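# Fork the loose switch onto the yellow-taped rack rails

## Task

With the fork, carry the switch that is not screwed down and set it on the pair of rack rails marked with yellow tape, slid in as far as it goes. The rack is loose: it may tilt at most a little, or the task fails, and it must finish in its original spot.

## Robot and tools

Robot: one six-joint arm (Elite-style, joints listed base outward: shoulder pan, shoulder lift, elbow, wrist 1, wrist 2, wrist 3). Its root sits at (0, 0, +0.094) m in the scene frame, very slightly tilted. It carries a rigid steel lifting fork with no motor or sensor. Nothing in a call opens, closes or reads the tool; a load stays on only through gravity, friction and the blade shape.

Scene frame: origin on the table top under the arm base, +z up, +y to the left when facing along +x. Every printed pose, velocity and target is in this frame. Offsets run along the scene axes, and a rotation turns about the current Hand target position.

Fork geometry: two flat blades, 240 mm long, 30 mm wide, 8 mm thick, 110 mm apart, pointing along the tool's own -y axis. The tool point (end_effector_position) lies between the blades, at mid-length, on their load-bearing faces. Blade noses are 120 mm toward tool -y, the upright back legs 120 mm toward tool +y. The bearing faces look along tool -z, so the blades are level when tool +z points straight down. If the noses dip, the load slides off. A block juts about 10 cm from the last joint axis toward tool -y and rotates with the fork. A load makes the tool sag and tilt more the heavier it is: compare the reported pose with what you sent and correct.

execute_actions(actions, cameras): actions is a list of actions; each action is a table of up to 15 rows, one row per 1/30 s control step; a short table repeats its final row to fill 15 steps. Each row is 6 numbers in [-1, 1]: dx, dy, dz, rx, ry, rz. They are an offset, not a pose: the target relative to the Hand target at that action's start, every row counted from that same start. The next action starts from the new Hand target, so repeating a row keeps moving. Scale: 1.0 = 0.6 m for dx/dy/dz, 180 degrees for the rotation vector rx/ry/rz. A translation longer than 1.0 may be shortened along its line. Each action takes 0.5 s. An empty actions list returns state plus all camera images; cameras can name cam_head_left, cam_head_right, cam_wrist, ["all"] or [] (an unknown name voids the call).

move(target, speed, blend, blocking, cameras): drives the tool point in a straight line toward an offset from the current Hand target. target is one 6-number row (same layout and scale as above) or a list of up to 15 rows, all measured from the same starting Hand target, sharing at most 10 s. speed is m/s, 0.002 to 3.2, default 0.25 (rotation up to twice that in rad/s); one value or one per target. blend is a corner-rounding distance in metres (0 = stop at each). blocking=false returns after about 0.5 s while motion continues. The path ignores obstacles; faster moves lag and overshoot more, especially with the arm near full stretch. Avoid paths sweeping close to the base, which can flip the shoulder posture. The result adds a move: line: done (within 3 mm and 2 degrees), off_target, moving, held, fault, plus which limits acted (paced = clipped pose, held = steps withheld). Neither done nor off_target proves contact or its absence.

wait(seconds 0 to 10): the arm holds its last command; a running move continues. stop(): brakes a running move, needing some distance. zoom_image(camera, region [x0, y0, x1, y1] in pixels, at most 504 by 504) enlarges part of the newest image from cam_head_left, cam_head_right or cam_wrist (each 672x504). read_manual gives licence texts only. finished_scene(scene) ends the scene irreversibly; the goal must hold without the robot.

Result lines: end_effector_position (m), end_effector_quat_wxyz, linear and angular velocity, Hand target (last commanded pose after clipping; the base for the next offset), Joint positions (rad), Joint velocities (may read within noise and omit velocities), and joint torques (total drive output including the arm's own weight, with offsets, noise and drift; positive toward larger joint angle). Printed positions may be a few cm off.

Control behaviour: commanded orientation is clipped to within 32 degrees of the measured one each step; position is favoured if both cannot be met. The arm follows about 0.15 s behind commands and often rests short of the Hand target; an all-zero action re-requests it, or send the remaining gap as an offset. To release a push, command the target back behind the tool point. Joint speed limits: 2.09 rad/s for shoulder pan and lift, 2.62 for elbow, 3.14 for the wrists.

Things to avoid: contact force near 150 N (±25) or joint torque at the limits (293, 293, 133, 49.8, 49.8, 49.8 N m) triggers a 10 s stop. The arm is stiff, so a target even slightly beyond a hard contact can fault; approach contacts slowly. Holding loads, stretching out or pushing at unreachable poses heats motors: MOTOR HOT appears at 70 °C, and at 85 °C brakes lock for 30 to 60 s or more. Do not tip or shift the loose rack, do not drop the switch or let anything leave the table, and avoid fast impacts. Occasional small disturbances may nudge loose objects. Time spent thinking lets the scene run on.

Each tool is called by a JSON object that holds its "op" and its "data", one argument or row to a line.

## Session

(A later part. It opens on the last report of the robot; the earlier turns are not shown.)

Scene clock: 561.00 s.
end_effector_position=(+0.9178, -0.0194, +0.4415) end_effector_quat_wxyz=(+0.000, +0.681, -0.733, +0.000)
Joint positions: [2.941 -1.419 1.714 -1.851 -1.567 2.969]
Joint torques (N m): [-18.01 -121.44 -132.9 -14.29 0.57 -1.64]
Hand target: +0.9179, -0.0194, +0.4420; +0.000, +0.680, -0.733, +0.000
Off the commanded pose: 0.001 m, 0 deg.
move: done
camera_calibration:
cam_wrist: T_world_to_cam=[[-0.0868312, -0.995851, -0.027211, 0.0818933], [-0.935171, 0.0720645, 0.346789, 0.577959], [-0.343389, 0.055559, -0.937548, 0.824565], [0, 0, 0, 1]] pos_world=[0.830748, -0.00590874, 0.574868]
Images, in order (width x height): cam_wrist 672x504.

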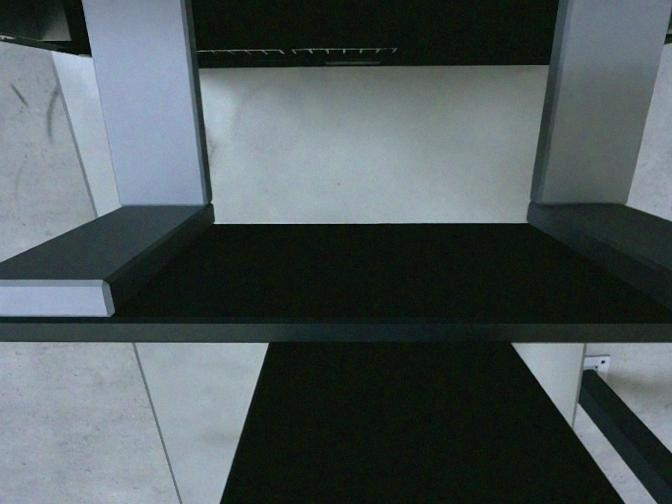

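{"op": "move", "data": {
  "target": [0, 0, 0.0083, 0, 0, 0],
  "speed": 0.03
}}

{"op": "move", "data": {
  "target": [0, 0, 0.0083, 0, 0, 0],
  "speed": 0.03,
  "cameras": ["all"]
}}

Scene clock: 565.03 s.
end_effector_position=(+0.9179, -0.0194, +0.4467) end_effector_quat_wxyz=(+0.000, +0.680, -0.733, +0.000)
Joint positions: [2.941 -1.422 1.708 -1.843 -1.567 2.969]
Joint torques (N m): [-20.26 -129.32 -143.25 -18.47 3.01 -1.99]
Hand target: +0.9179, -0.0194, +0.4469; +0.000, +0.680, -0.733, +0.000
Off the commanded pose: 0.000 m, 0 deg.
move: done

Scene clock: 565.73 s.
end_effector_position=(+0.9179, -0.0194, +0.4517) end_effector_quat_wxyz=(+0.000, +0.680, -0.733, +0.000)
Joint positions: [2.941 -1.424 1.701 -1.834 -1.567 2.969]
Joint torques (N m): [-22.06 -127.9 -144 -18.52 2.87 -2.16]
Hand target: +0.9179, -0.0194, +0.4519; +0.000, +0.680, -0.733, +0.000
Off the commanded pose: 0.000 m, 0 deg.
move: done
camera_calibration:
cam_wrist: T_world_to_cam=[[-0.08679, -0.995857, -0.0271534, 0.0821003], [-0.935315, 0.0720687, 0.346398, 0.574805], [-0.343006, 0.0554608, -0.937695, 0.833801], [0, 0, 0, 1]] pos_world=[0.830748, -0.00590859, 0.584969]

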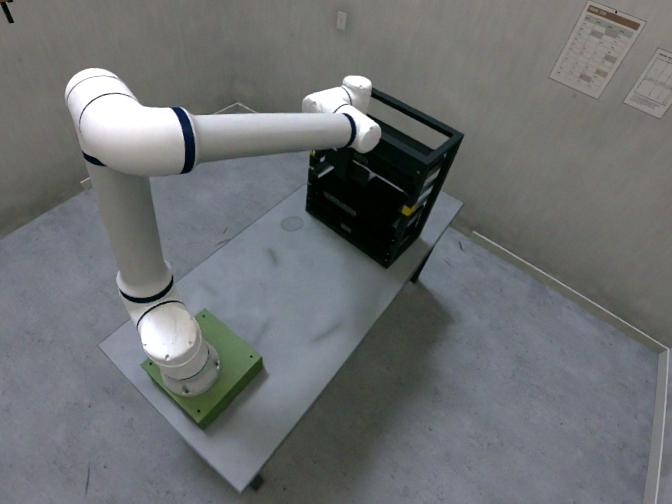

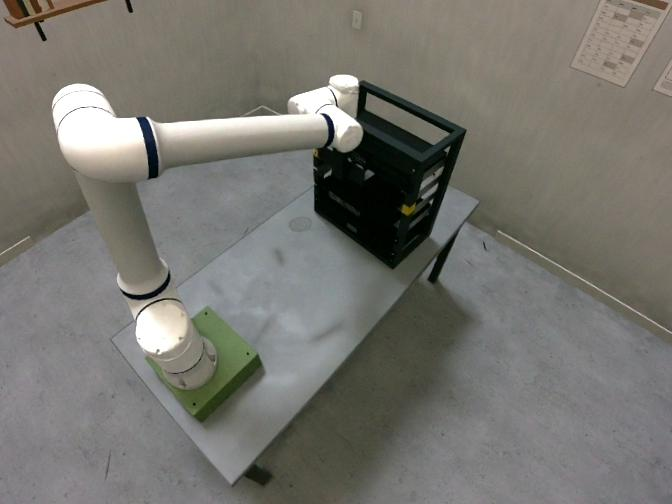

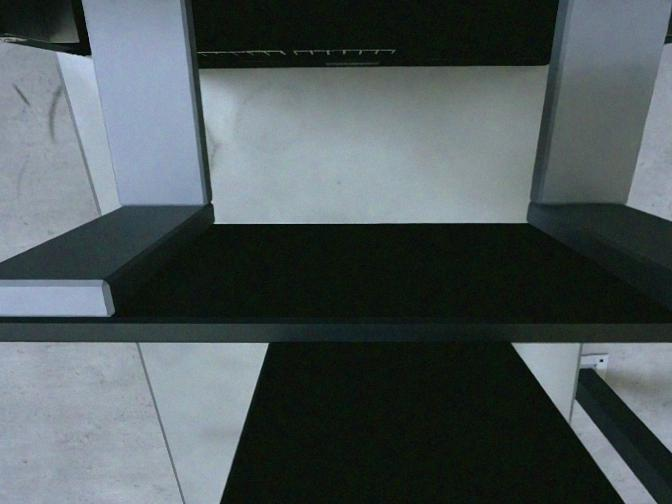

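{"op": "zoom_image", "data": {
  "camera": "cam_head_right",
  "region": [340, 130, 460, 220]
}}

{"op": "zoom_image", "data": {
  "camera": "cam_head_right",
  "region": [385, 140, 455, 200]
}}

{"op": "zoom_image", "data": {
  "camera": "cam_head_left",
  "region": [340, 120, 460, 210]
}}

Scaled by 4.200.

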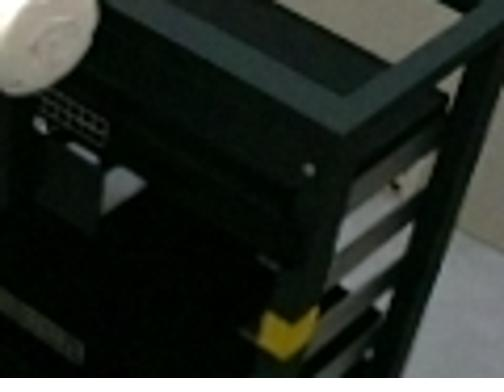

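Scaled by 7.200.

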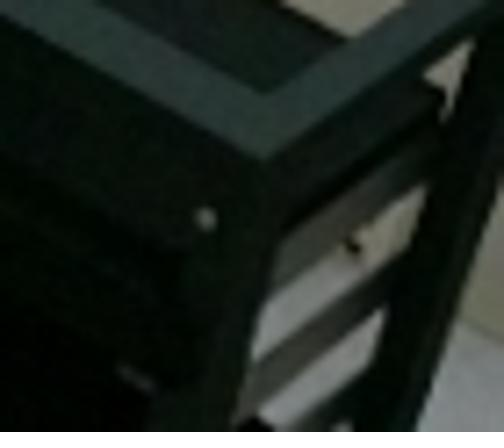

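Scaled by 4.200.

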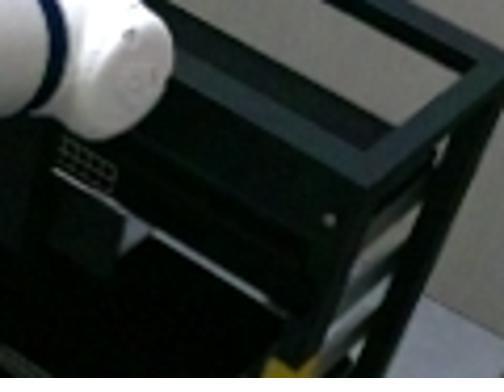

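{"op": "move", "data": {
  "target": [-0.5317, 0.0418, 0, 0, 0, 0],
  "speed": 0.12,
  "cameras": ["all"]
}}

Scene clock: 584.63 s.
end_effector_position=(+0.5991, +0.0056, +0.4519) end_effector_quat_wxyz=(+0.000, +0.680, -0.733, +0.000)
Joint positions: [2.817 -2.001 2.181 -1.737 -1.569 2.845]
Joint torques (N m): [-21.72 -56.12 -120.66 -18.4 3.75 -2.28]
Hand target: +0.5989, +0.0057, +0.4519; +0.000, +0.680, -0.733, +0.000
Off the commanded pose: 0.000 m, 0 deg.
move: done
camera_calibration:
cam_wrist: T_world_to_cam=[[-0.0868835, -0.995849, -0.0271199, 0.0794639], [-0.935307, 0.072168, 0.346399, 0.274706], [-0.343004, 0.0554618, -0.937695, 0.723339], [0, 0, 0, 1]] pos_world=[0.511947, 0.0191914, 0.585269]

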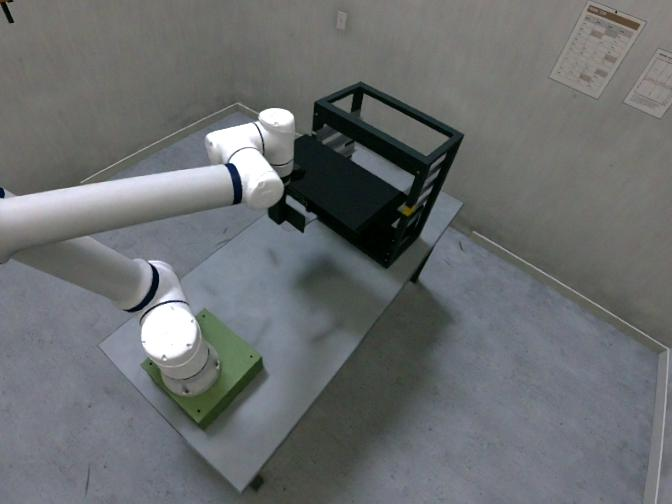

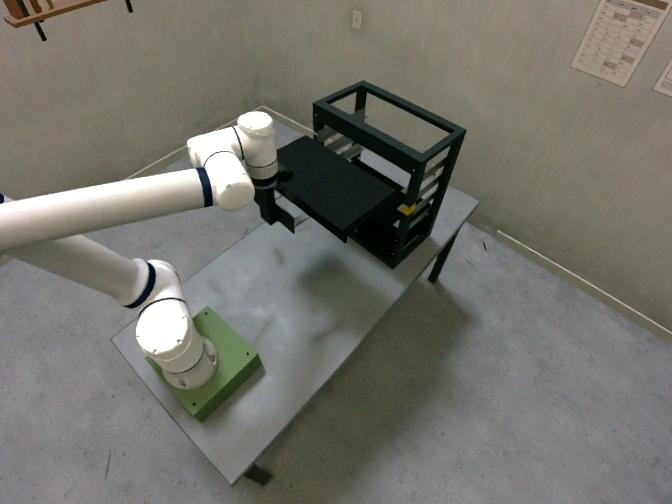

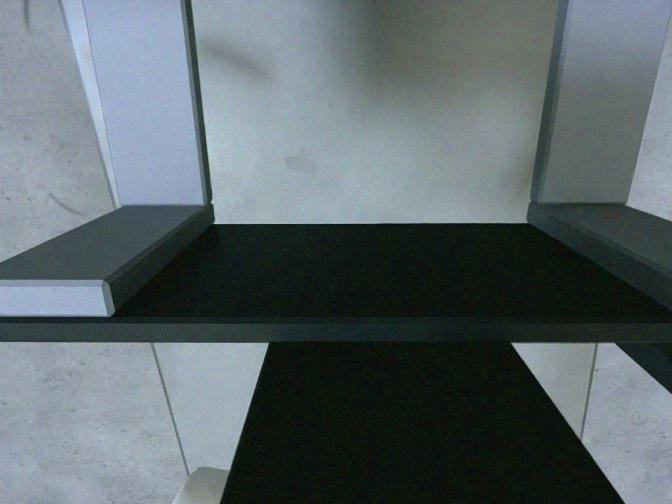

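{"op": "zoom_image", "data": {
  "camera": "cam_head_right",
  "region": [230, 90, 450, 255]
}}

{"op": "zoom_image", "data": {
  "camera": "cam_head_left",
  "region": [240, 90, 460, 255]
}}

{"op": "zoom_image", "data": {
  "camera": "cam_head_right",
  "region": [340, 150, 460, 270]
}}

Scaled by 2.291.

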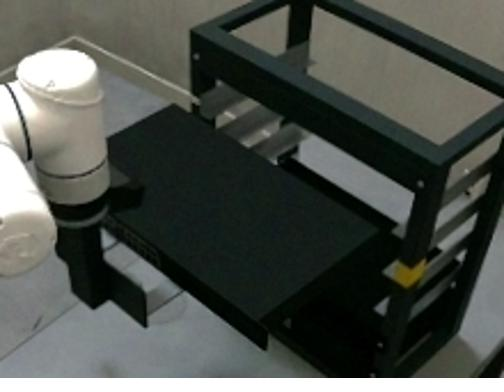

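Scaled by 2.291.

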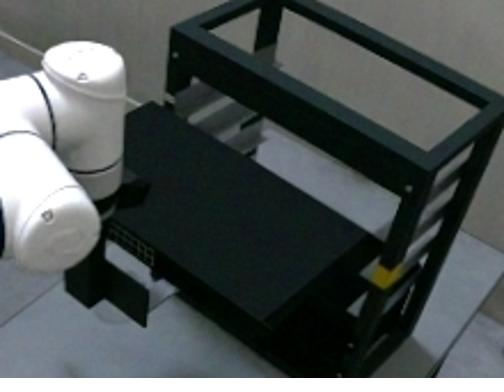

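Scaled by 4.200.

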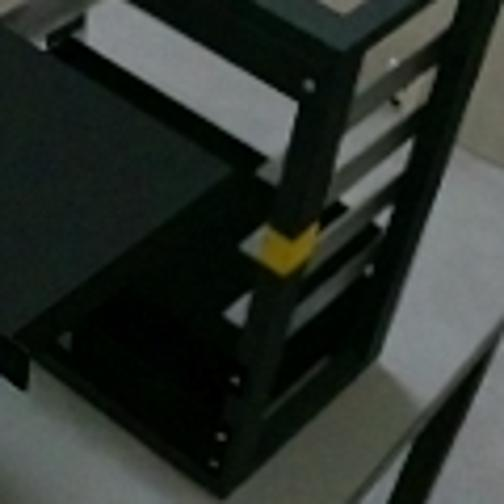

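{"op": "move", "data": {
  "target": [0, 0, -0.1448, 0, 0, 0],
  "speed": 0.12,
  "cameras": ["all"]
}}

{"op": "zoom_image", "data": {
  "camera": "cam_head_right",
  "region": [230, 90, 450, 255]
}}

{"op": "zoom_image", "data": {
  "camera": "cam_head_left",
  "region": [240, 90, 460, 255]
}}

Scene clock: 610.03 s.
end_effector_position=(+0.5989, +0.0056, +0.3652) end_effector_quat_wxyz=(+0.000, +0.680, -0.733, +0.000)
Joint positions: [2.817 -1.956 2.314 -1.914 -1.569 2.845]
Joint torques (N m): [8.93 -28.83 -115.59 -23.15 2.55 3.33]
Hand target: +0.5989, +0.0057, +0.3650; +0.000, +0.680, -0.733, +0.000
Off the commanded pose: 0.000 m, 0 deg.
move: done
camera_calibration:
cam_wrist: T_world_to_cam=[[-0.0868826, -0.995849, -0.0271187, 0.0770942], [-0.935319, 0.0721694, 0.346368, 0.304573], [-0.342973, 0.055458, -0.937707, 0.641963], [0, 0, 0, 1]] pos_world=[0.511747, 0.0191914, 0.498569]

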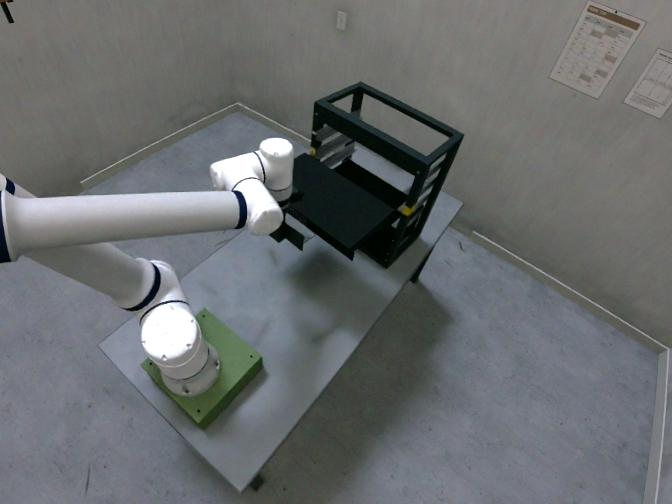

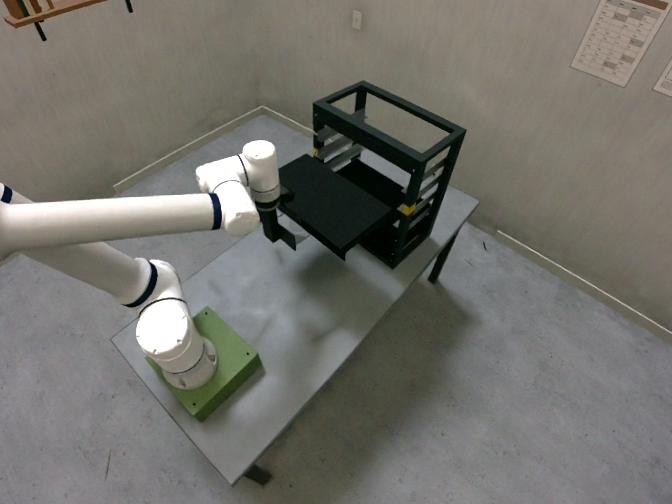

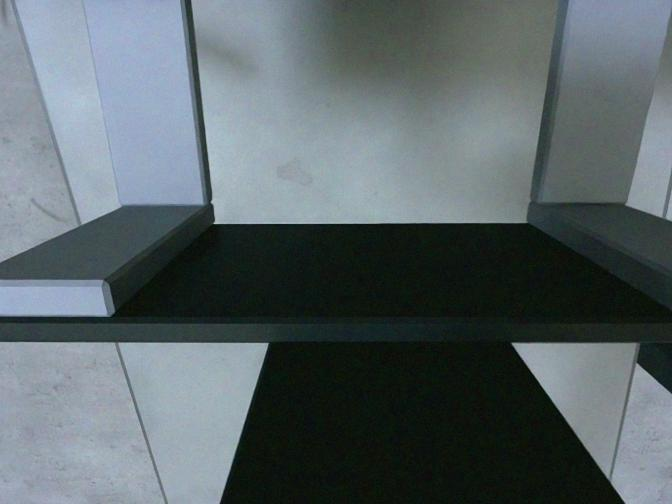

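Scaled by 2.291.

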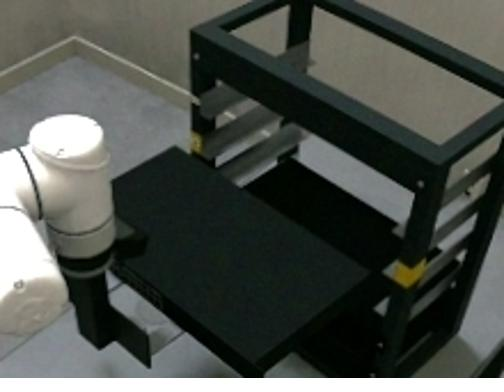

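Scaled by 2.291.

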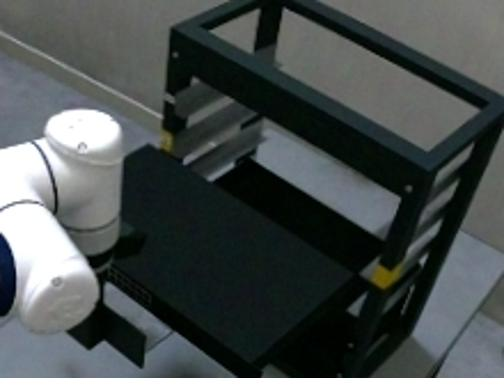

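{"op": "move", "data": {
  "target": [0.2326, -0.0183, 0, 0, 0, 0],
  "speed": 0.1,
  "cameras": ["cam_head_left", "cam_head_right"]
}}

{"op": "zoom_image", "data": {
  "camera": "cam_head_right",
  "region": [270, 90, 450, 225]
}}

{"op": "zoom_image", "data": {
  "camera": "cam_head_left",
  "region": [270, 90, 450, 225]
}}

Scene clock: 617.00 s.
end_effector_position=(+0.7383, -0.0053, +0.3650) end_effector_quat_wxyz=(+0.000, +0.680, -0.733, +0.000)
Joint positions: [2.889 -1.676 2.117 -1.998 -1.568 2.916]
Joint torques (N m): [10.96 -62.85 -136.9 -23.43 1.17 3.29]
Hand target: +0.7385, -0.0053, +0.3650; +0.000, +0.680, -0.733, +0.000
Off the commanded pose: 0.000 m, 0 deg.
move: done
Images, in order (width x height): cam_head_left 672x504, cam_head_right 672x504.

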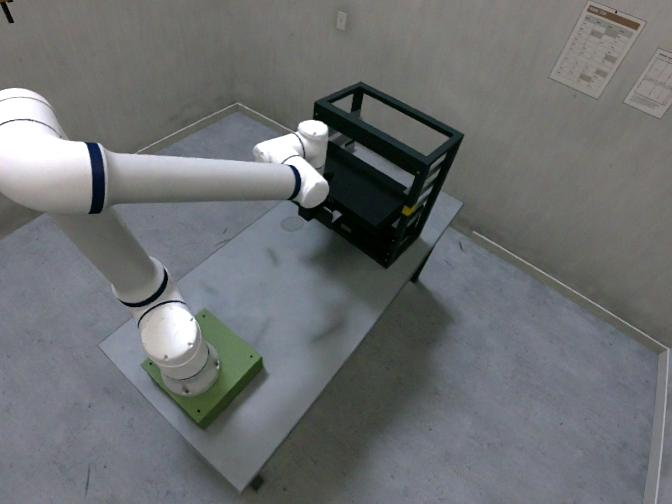

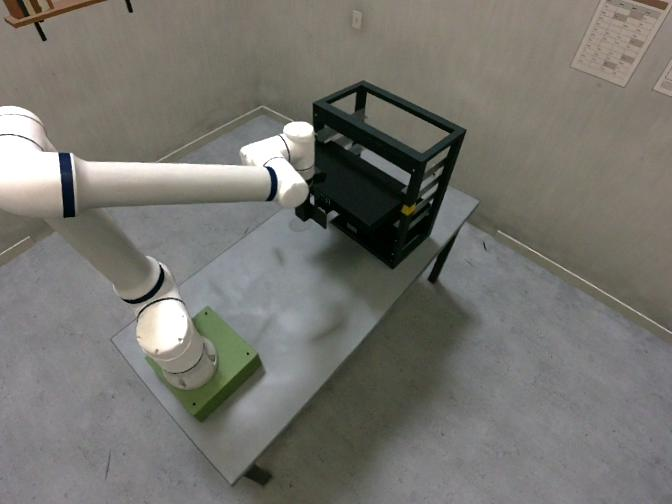

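Scaled by 2.800.

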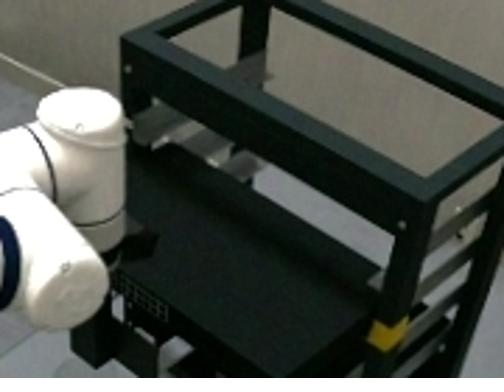

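Scaled by 2.800.

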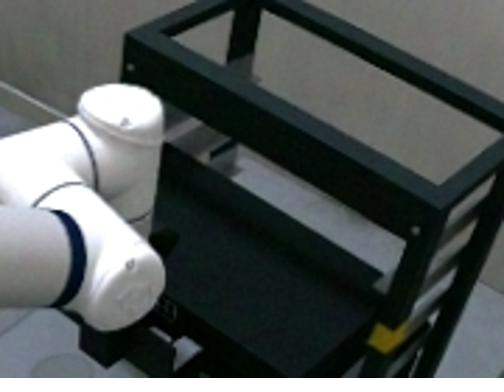

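{"op": "move", "data": {
  "target": [0.30406, -0.02393, 0, 0, 0, 0],
  "speed": 0.08,
  "cameras": ["all"]
}}

{"op": "zoom_image", "data": {
  "camera": "cam_head_right",
  "region": [300, 120, 450, 230]
}}

{"op": "zoom_image", "data": {
  "camera": "cam_head_left",
  "region": [300, 120, 450, 230]
}}

Scene clock: 630.33 s.
end_effector_position=(+0.9207, -0.0197, +0.3651) end_effector_quat_wxyz=(+0.000, +0.680, -0.733, +0.000)
Joint positions: [2.942 -1.372 1.801 -1.986 -1.567 2.97]
Joint torques (N m): [9.04 -102.17 -136.85 -18.29 1.49 3.24]
Hand target: +0.9209, -0.0197, +0.3650; +0.000, +0.680, -0.733, +0.000
Off the commanded pose: 0.000 m, 0 deg.
move: done
camera_calibration:
cam_wrist: T_world_to_cam=[[-0.0868223, -0.995851, -0.027246, 0.0798657], [-0.935324, 0.0720688, 0.346373, 0.607456], [-0.342973, 0.0555568, -0.937701, 0.753544], [0, 0, 0, 1]] pos_world=[0.833547, -0.00610874, 0.498369]

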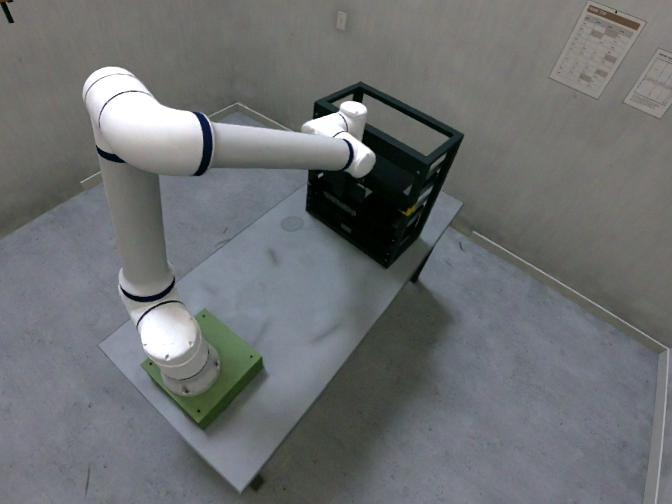

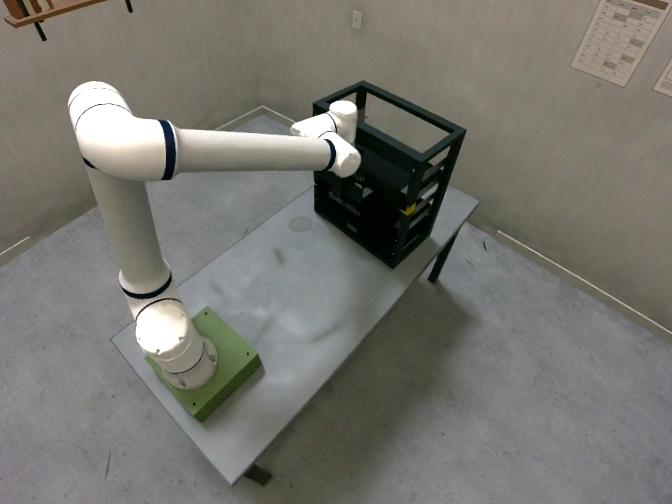

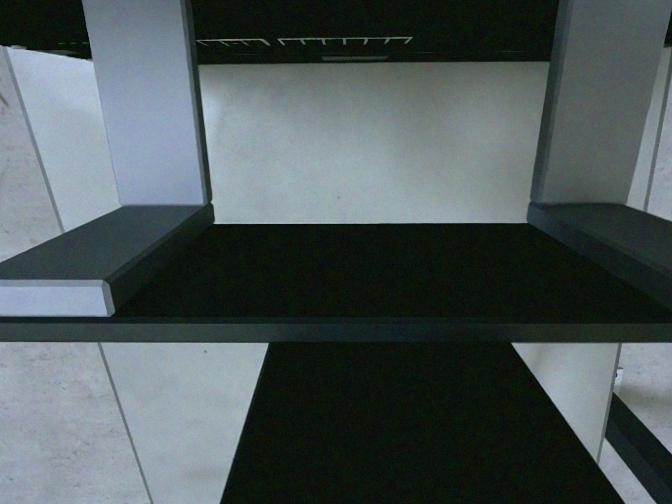

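Scaled by 3.360.

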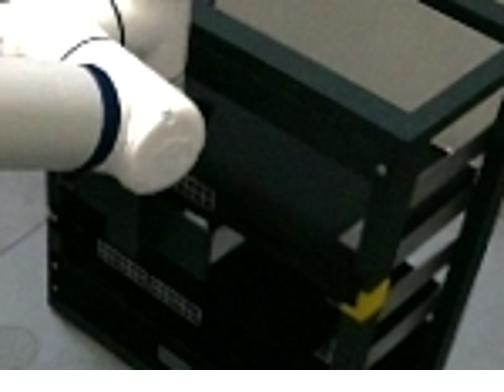

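Scaled by 3.360.

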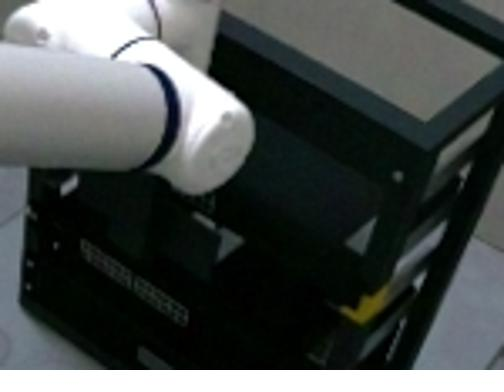

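{"op": "move", "data": {
  "target": [0, 0, -0.03, 0, 0, 0],
  "speed": 0.03
}}

{"op": "move", "data": {
  "target": [0, 0, -0.022, 0, 0, 0],
  "speed": 0.03,
  "cameras": ["all"]
}}

{"op": "zoom_image", "data": {
  "camera": "cam_head_right",
  "region": [300, 120, 450, 230]
}}

{"op": "zoom_image", "data": {
  "camera": "cam_head_left",
  "region": [300, 120, 450, 230]
}}

Scene clock: 635.90 s.
end_effector_position=(+0.9209, -0.0197, +0.3473) end_effector_quat_wxyz=(+0.000, +0.680, -0.733, +0.000)
Joint positions: [2.942 -1.359 1.819 -2.017 -1.567 2.97]
Joint torques (N m): [9.09 -67.15 -69.67 -10.33 0.7 2.69]
Hand target: +0.9209, -0.0197, +0.3470; +0.000, +0.680, -0.733, +0.000
Off the commanded pose: 0.000 m, 0 deg.
move: done

Scene clock: 636.73 s.
end_effector_position=(+0.9209, -0.0197, +0.3340) end_effector_quat_wxyz=(+0.000, +0.680, -0.733, +0.000)
Joint positions: [2.942 -1.349 1.833 -2.04 -1.567 2.97]
Joint torques (N m): [9.72 -66.52 -68.37 -10.4 0.58 3.35]
Hand target: +0.9209, -0.0197, +0.3338; +0.000, +0.680, -0.733, +0.000
Off the commanded pose: 0.000 m, 0 deg.
move: done
camera_calibration:
cam_wrist: T_world_to_cam=[[-0.0868826, -0.995849, -0.0271187, 0.0789297], [-0.935319, 0.0721694, 0.346368, 0.618386], [-0.342973, 0.055458, -0.937707, 0.724552], [0, 0, 0, 1]] pos_world=[0.833747, -0.00620863, 0.467369]

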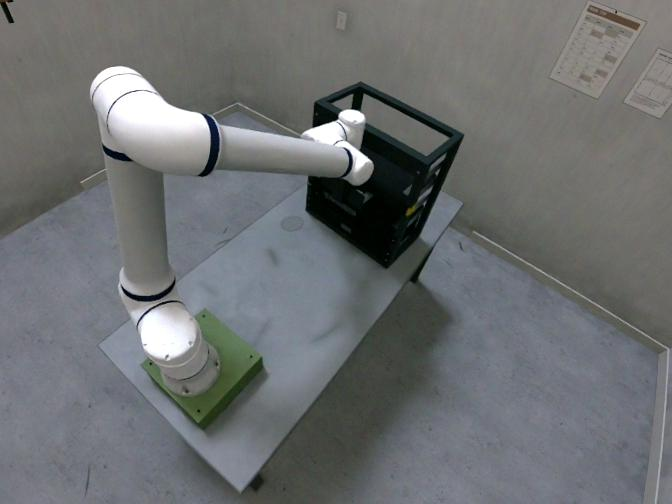

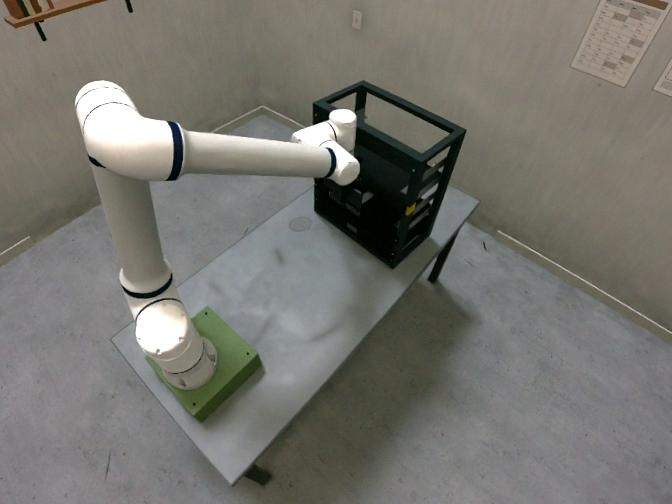

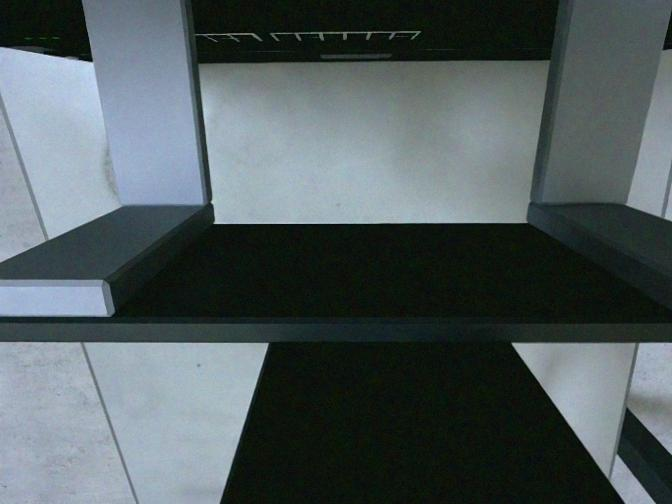

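Scaled by 3.360.

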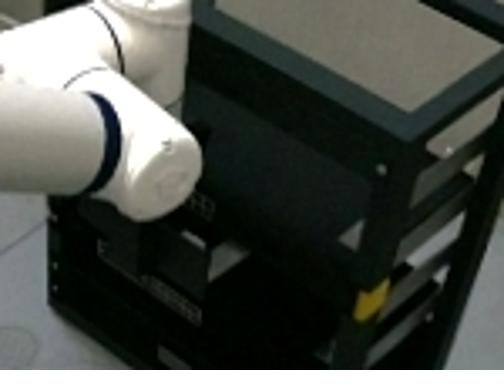

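Scaled by 3.360.

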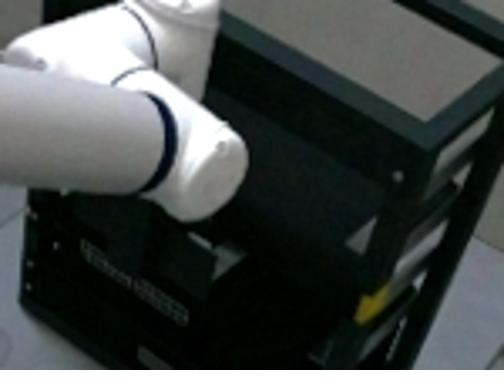

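{"op": "move", "data": {
  "target": [-0.4154, 0.0327, 0, 0, 0, 0],
  "speed": 0.18,
  "cameras": ["all"]
}}

{"op": "zoom_image", "data": {
  "camera": "cam_head_right",
  "region": [300, 90, 440, 230]
}}

{"op": "zoom_image", "data": {
  "camera": "cam_head_left",
  "region": [300, 90, 440, 230]
}}

Scene clock: 650.30 s.
end_effector_position=(+0.6718, -0.0001, +0.3338) end_effector_quat_wxyz=(+0.000, +0.680, -0.733, +0.000)
Joint positions: [2.86 -1.774 2.257 -2.038 -1.568 2.888]
Joint torques (N m): [-21.84 -50.31 -68.54 -5.16 1.59 -2.18]
Hand target: +0.6717, -0.0001, +0.3338; +0.000, +0.680, -0.733, +0.000
Off the commanded pose: 0.000 m, 0 deg.
move: done
camera_calibration:
cam_wrist: T_world_to_cam=[[-0.0868835, -0.995849, -0.0271199, 0.0769011], [-0.935307, 0.072168, 0.346399, 0.384024], [-0.343004, 0.0554618, -0.937695, 0.63785], [0, 0, 0, 1]] pos_world=[0.584647, 0.0134914, 0.467169]

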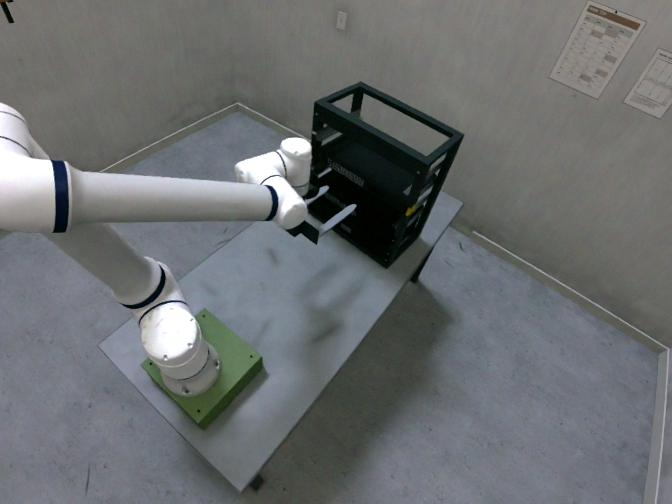

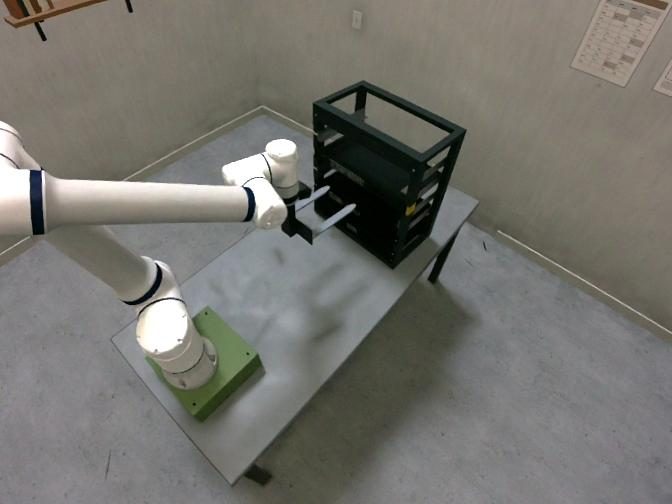

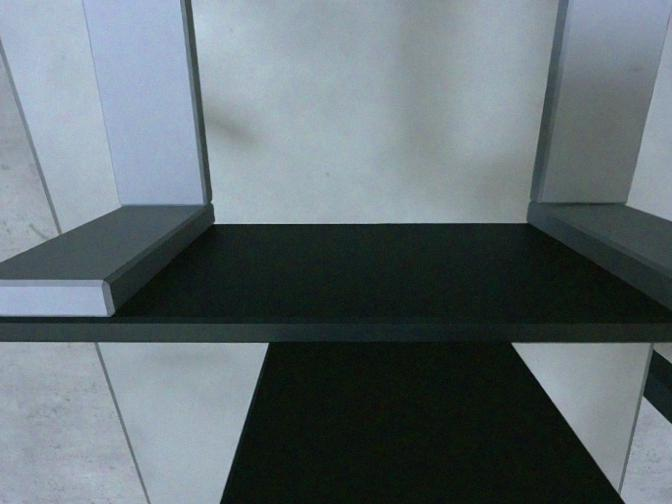

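Scaled by 3.600.

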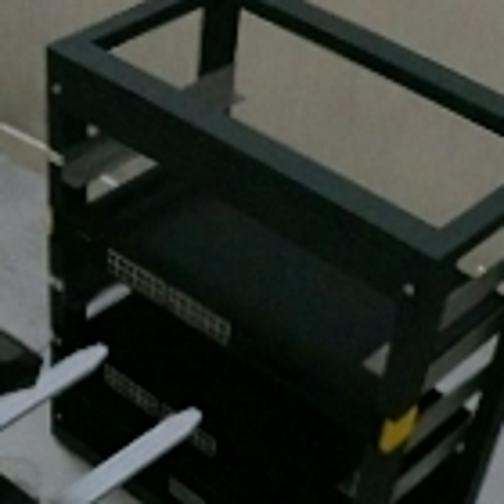

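Scaled by 3.600.

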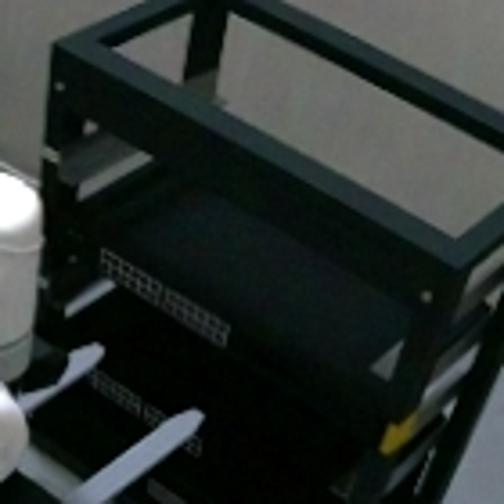

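{"op": "move", "data": {
  "target": [
    [0, 0, 0.072, 0, 0, -0.0011],
    [0.11298, -0.00889, 0.072, 0, 0, -0.0011]
  ],
  "speed": [0.12, 0.08],
  "blend": [0.01, 0],
  "cameras": ["cam_head_left", "cam_head_right"]
}}

{"op": "zoom_image", "data": {
  "camera": "cam_head_right",
  "region": [300, 120, 420, 230]
}}

{"op": "zoom_image", "data": {
  "camera": "cam_head_left",
  "region": [300, 120, 420, 230]
}}

Scene clock: 662.37 s.
end_effector_position=(+0.7393, -0.0054, +0.3771) end_effector_quat_wxyz=(+0.000, +0.679, -0.734, +0.000)
Joint positions: [2.89 -1.683 2.1 -1.974 -1.568 2.921]
Joint torques (N m): [11.37 -35.55 -96.72 -10.5 0.61 3.41]
Hand target: +0.7394, -0.0054, +0.3770; +0.000, +0.679, -0.734, +0.000
Off the commanded pose: 0.000 m, 0 deg.
move: done
Images, in order (width x height): cam_head_left 672x504, cam_head_right 672x504.

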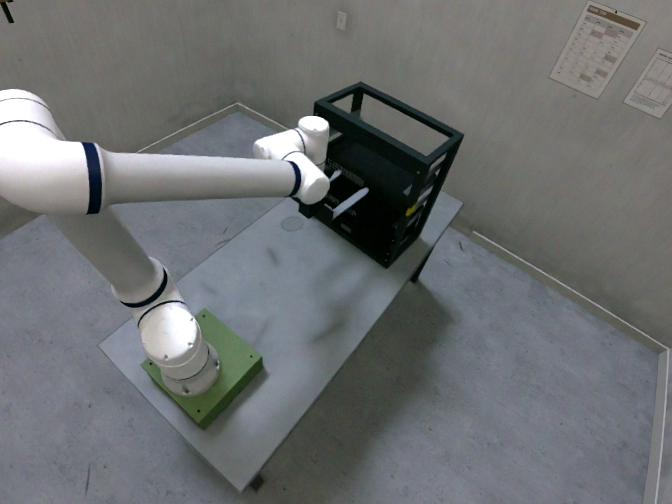

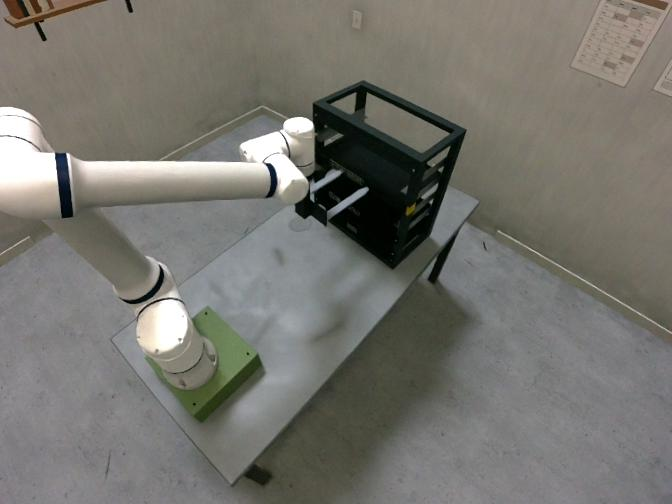

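Scaled by 4.200.

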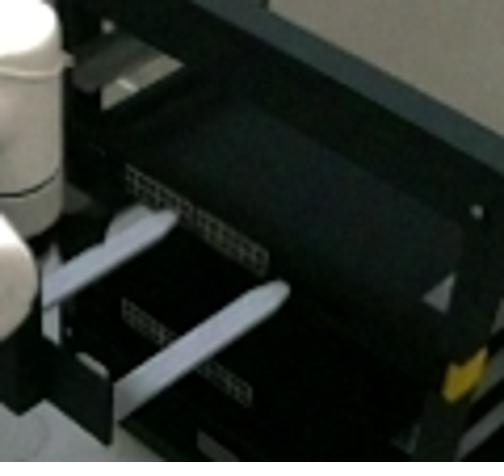

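Scaled by 4.200.

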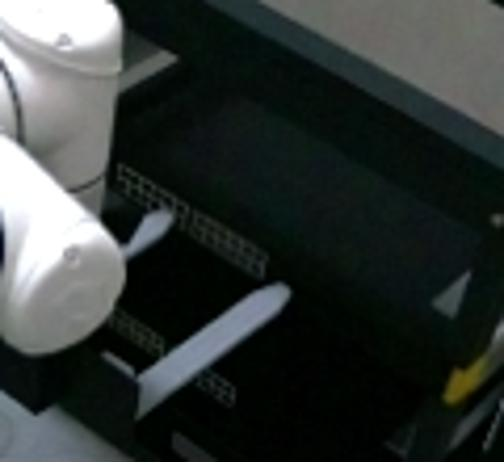

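{"op": "move", "data": {
  "target": [0.00665, -0.00052, 0, 0, 0, 0],
  "speed": 0.02
}}

{"op": "move", "data": {
  "target": [0.00332, -0.00026, 0, 0, 0, 0],
  "speed": 0.02
}}

Scene clock: 671.83 s.
end_effector_position=(+0.7433, -0.0057, +0.3770) end_effector_quat_wxyz=(+0.000, +0.679, -0.734, +0.000)
Joint positions: [2.892 -1.676 2.094 -1.975 -1.568 2.923]
Joint torques (N m): [9.73 -34.31 -96.34 -10.3 0.49 3.27]
Hand target: +0.7434, -0.0057, +0.3770; +0.000, +0.679, -0.734, +0.000
Off the commanded pose: 0.000 m, 0 deg.
move: done

Scene clock: 672.53 s.
end_effector_position=(+0.7453, -0.0059, +0.3770) end_effector_quat_wxyz=(+0.000, +0.679, -0.734, +0.000)
Joint positions: [2.892 -1.672 2.091 -1.975 -1.568 2.923]
Joint torques (N m): [9.04 -33.73 -95.35 -10.18 1.87 3.33]
Hand target: +0.7454, -0.0059, +0.3770; +0.000, +0.679, -0.734, +0.000
Off the commanded pose: 0.000 m, 0 deg.
move: done

{"op": "move", "data": {
  "target": [0.00332, -0.00026, 0, 0, 0, 0],
  "speed": 0.02
}}

{"op": "move", "data": {
  "target": [0.00332, -0.00026, 0, 0, 0, 0],
  "speed": 0.02
}}

Scene clock: 675.50 s.
end_effector_position=(+0.7473, -0.0060, +0.3770) end_effector_quat_wxyz=(+0.000, +0.679, -0.734, +0.000)
Joint positions: [2.893 -1.669 2.088 -1.976 -1.568 2.924]
Joint torques (N m): [10.2 -34.54 -95.97 -10.29 2.03 3.4]
Hand target: +0.7474, -0.0060, +0.3770; +0.000, +0.679, -0.734, +0.000
Off the commanded pose: 0.000 m, 0 deg.
move: done

Scene clock: 676.20 s.
end_effector_position=(+0.7493, -0.0062, +0.3770) end_effector_quat_wxyz=(+0.000, +0.679, -0.734, +0.000)
Joint positions: [2.894 -1.665 2.084 -1.976 -1.568 2.925]
Joint torques (N m): [10.02 -35.86 -95.73 -10.21 2.1 3.28]
Hand target: +0.7494, -0.0062, +0.3770; +0.000, +0.679, -0.734, +0.000
Off the commanded pose: 0.000 m, 0 deg.
move: done

{"op": "move", "data": {
  "target": [0.00332, -0.00026, 0, 0, 0, 0],
  "speed": 0.02,
  "cameras": ["cam_head_left", "cam_head_right"]
}}

{"op": "zoom_image", "data": {
  "camera": "cam_head_right",
  "region": [325, 155, 395, 215]
}}

{"op": "zoom_image", "data": {
  "camera": "cam_head_left",
  "region": [325, 155, 395, 215]
}}

Scene clock: 680.93 s.
end_effector_position=(+0.7513, -0.0063, +0.3770) end_effector_quat_wxyz=(+0.000, +0.679, -0.734, +0.000)
Joint positions: [2.895 -1.661 2.081 -1.976 -1.568 2.926]
Joint torques (N m): [3.92 -33.33 -109.16 -16.24 1.64 5.96]
Hand target: +0.7514, -0.0063, +0.3770; +0.000, +0.679, -0.734, +0.000
Off the commanded pose: 0.000 m, 0 deg.
move: done
Images, in order (width x height): cam_head_left 672x504, cam_head_right 672x504.

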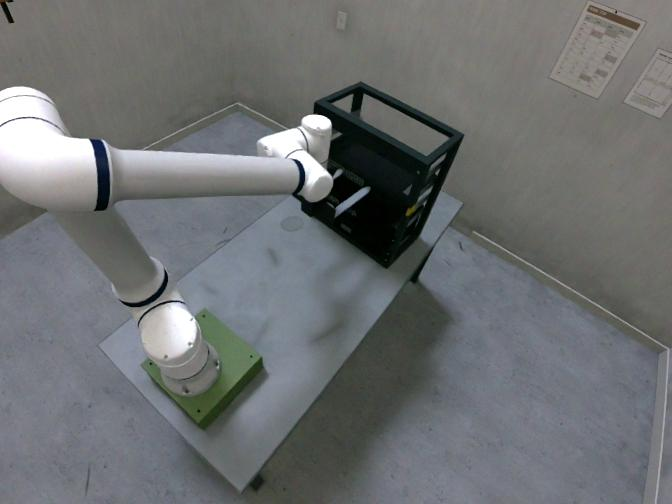

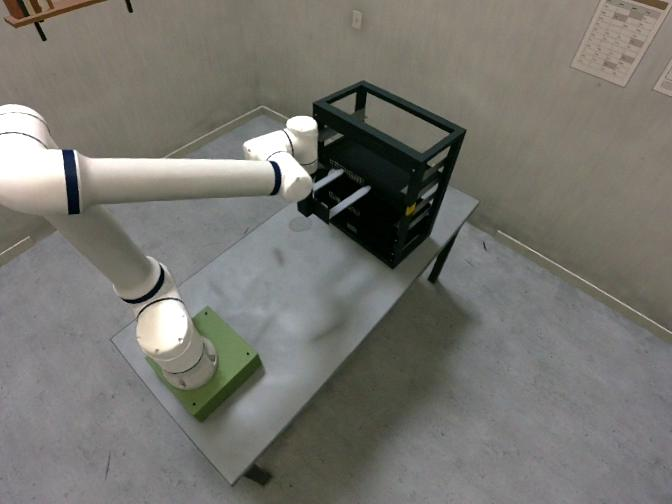

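Scaled by 7.200.

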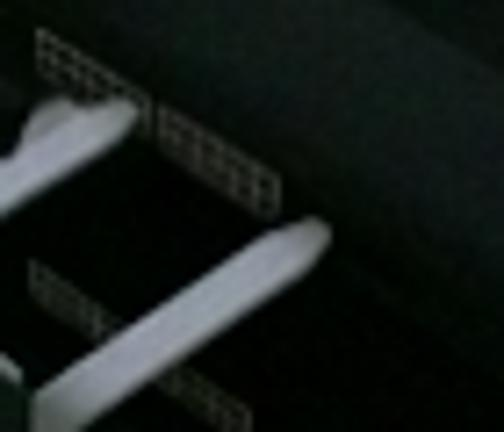

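Scaled by 7.200.

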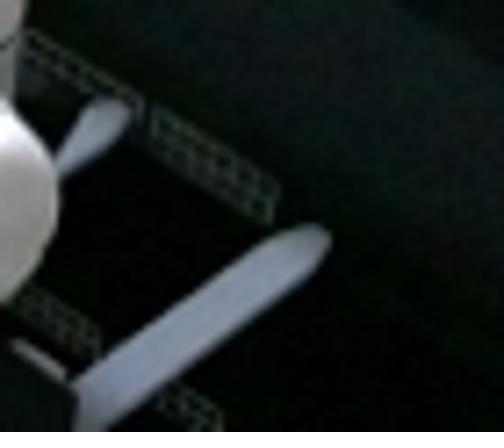

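{"op": "move", "data": {
  "target": [0.00166, -0.00013, 0, 0, 0, 0],
  "speed": 0.01
}}

Scene clock: 685.73 s.
end_effector_position=(+0.7523, -0.0064, +0.3770) end_effector_quat_wxyz=(+0.000, +0.679, -0.734, +0.000)
Joint positions: [2.895 -1.659 2.08 -1.977 -1.568 2.926]
Joint torques (N m): [3.85 -27.05 -117.82 -19.94 1.02 6.72]
Hand target: +0.7524, -0.0064, +0.3770; +0.000, +0.679, -0.734, +0.000
Off the commanded pose: 0.000 m, 0 deg.
move: done

{"op": "move", "data": {
  "target": [0.00166, -0.00013, 0, 0, 0, 0],
  "speed": 0.01,
  "cameras": ["cam_head_left", "cam_head_right"]
}}

{"op": "zoom_image", "data": {
  "camera": "cam_head_right",
  "region": [300, 120, 420, 230]
}}

{"op": "zoom_image", "data": {
  "camera": "cam_head_left",
  "region": [300, 120, 420, 230]
}}

Scene clock: 706.60 s.
end_effector_position=(+0.7532, -0.0064, +0.3770) end_effector_quat_wxyz=(+0.000, +0.679, -0.734, +0.000)
Joint positions: [2.895 -1.658 2.078 -1.977 -1.568 2.926]
Joint torques (N m): [2.02 -11.19 -139.18 -29.63 3.13 9.5]
Hand target: +0.7534, -0.0065, +0.3770; +0.000, +0.679, -0.734, +0.000
Off the commanded pose: 0.000 m, 0 deg.
move: done
Images, in order (width x height): cam_head_left 672x504, cam_head_right 672x504.

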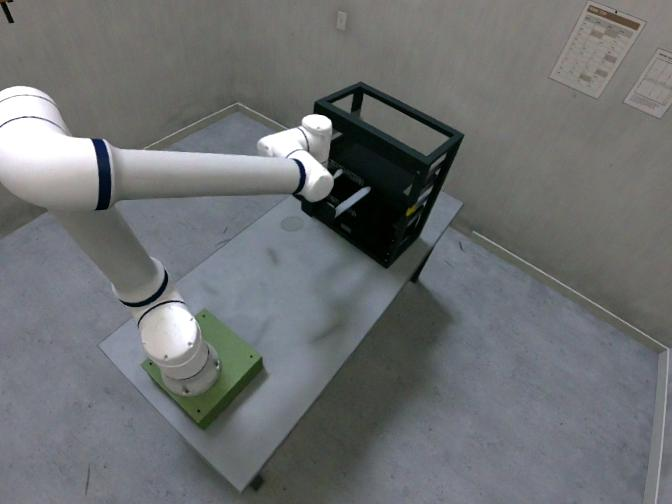

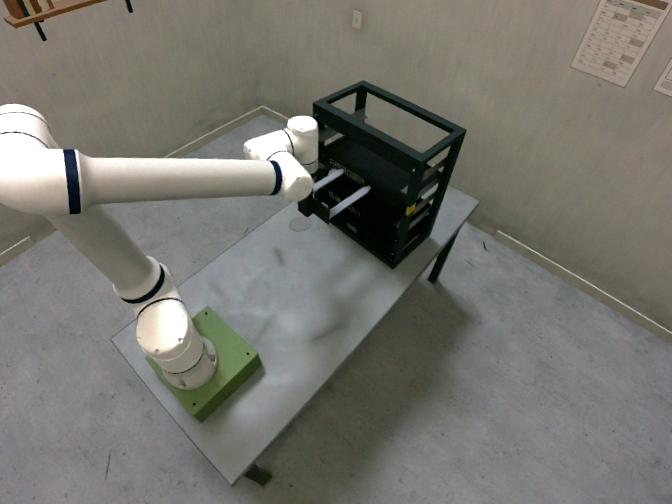

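Scaled by 4.200.

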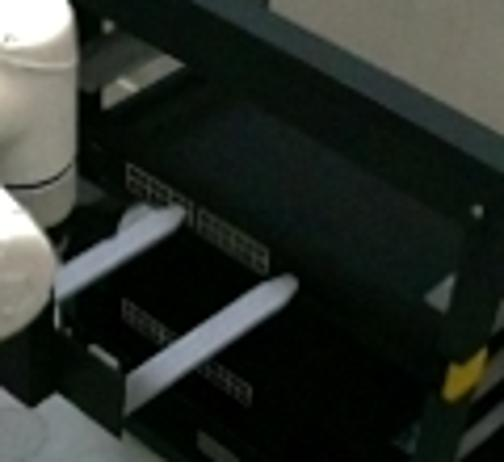

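Scaled by 4.200.

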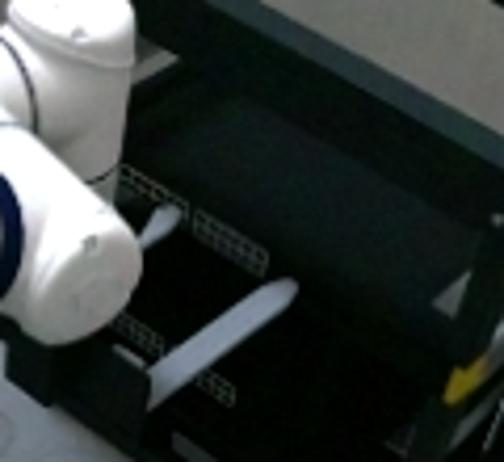

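{"op": "move", "data": {
  "target": [-0.00831, 0.00065, 0, 0, 0, 0],
  "speed": 0.02
}}

Scene clock: 709.83 s.
end_effector_position=(+0.7486, -0.0061, +0.3771) end_effector_quat_wxyz=(+0.000, +0.679, -0.734, +0.000)
Joint positions: [2.894 -1.666 2.086 -1.976 -1.568 2.925]
Joint torques (N m): [-22.1 -63.04 -72.41 -5.35 -1.81 -2.21]
Hand target: +0.7484, -0.0061, +0.3770; +0.000, +0.679, -0.734, +0.000
Off the commanded pose: 0.000 m, 0 deg.
move: done


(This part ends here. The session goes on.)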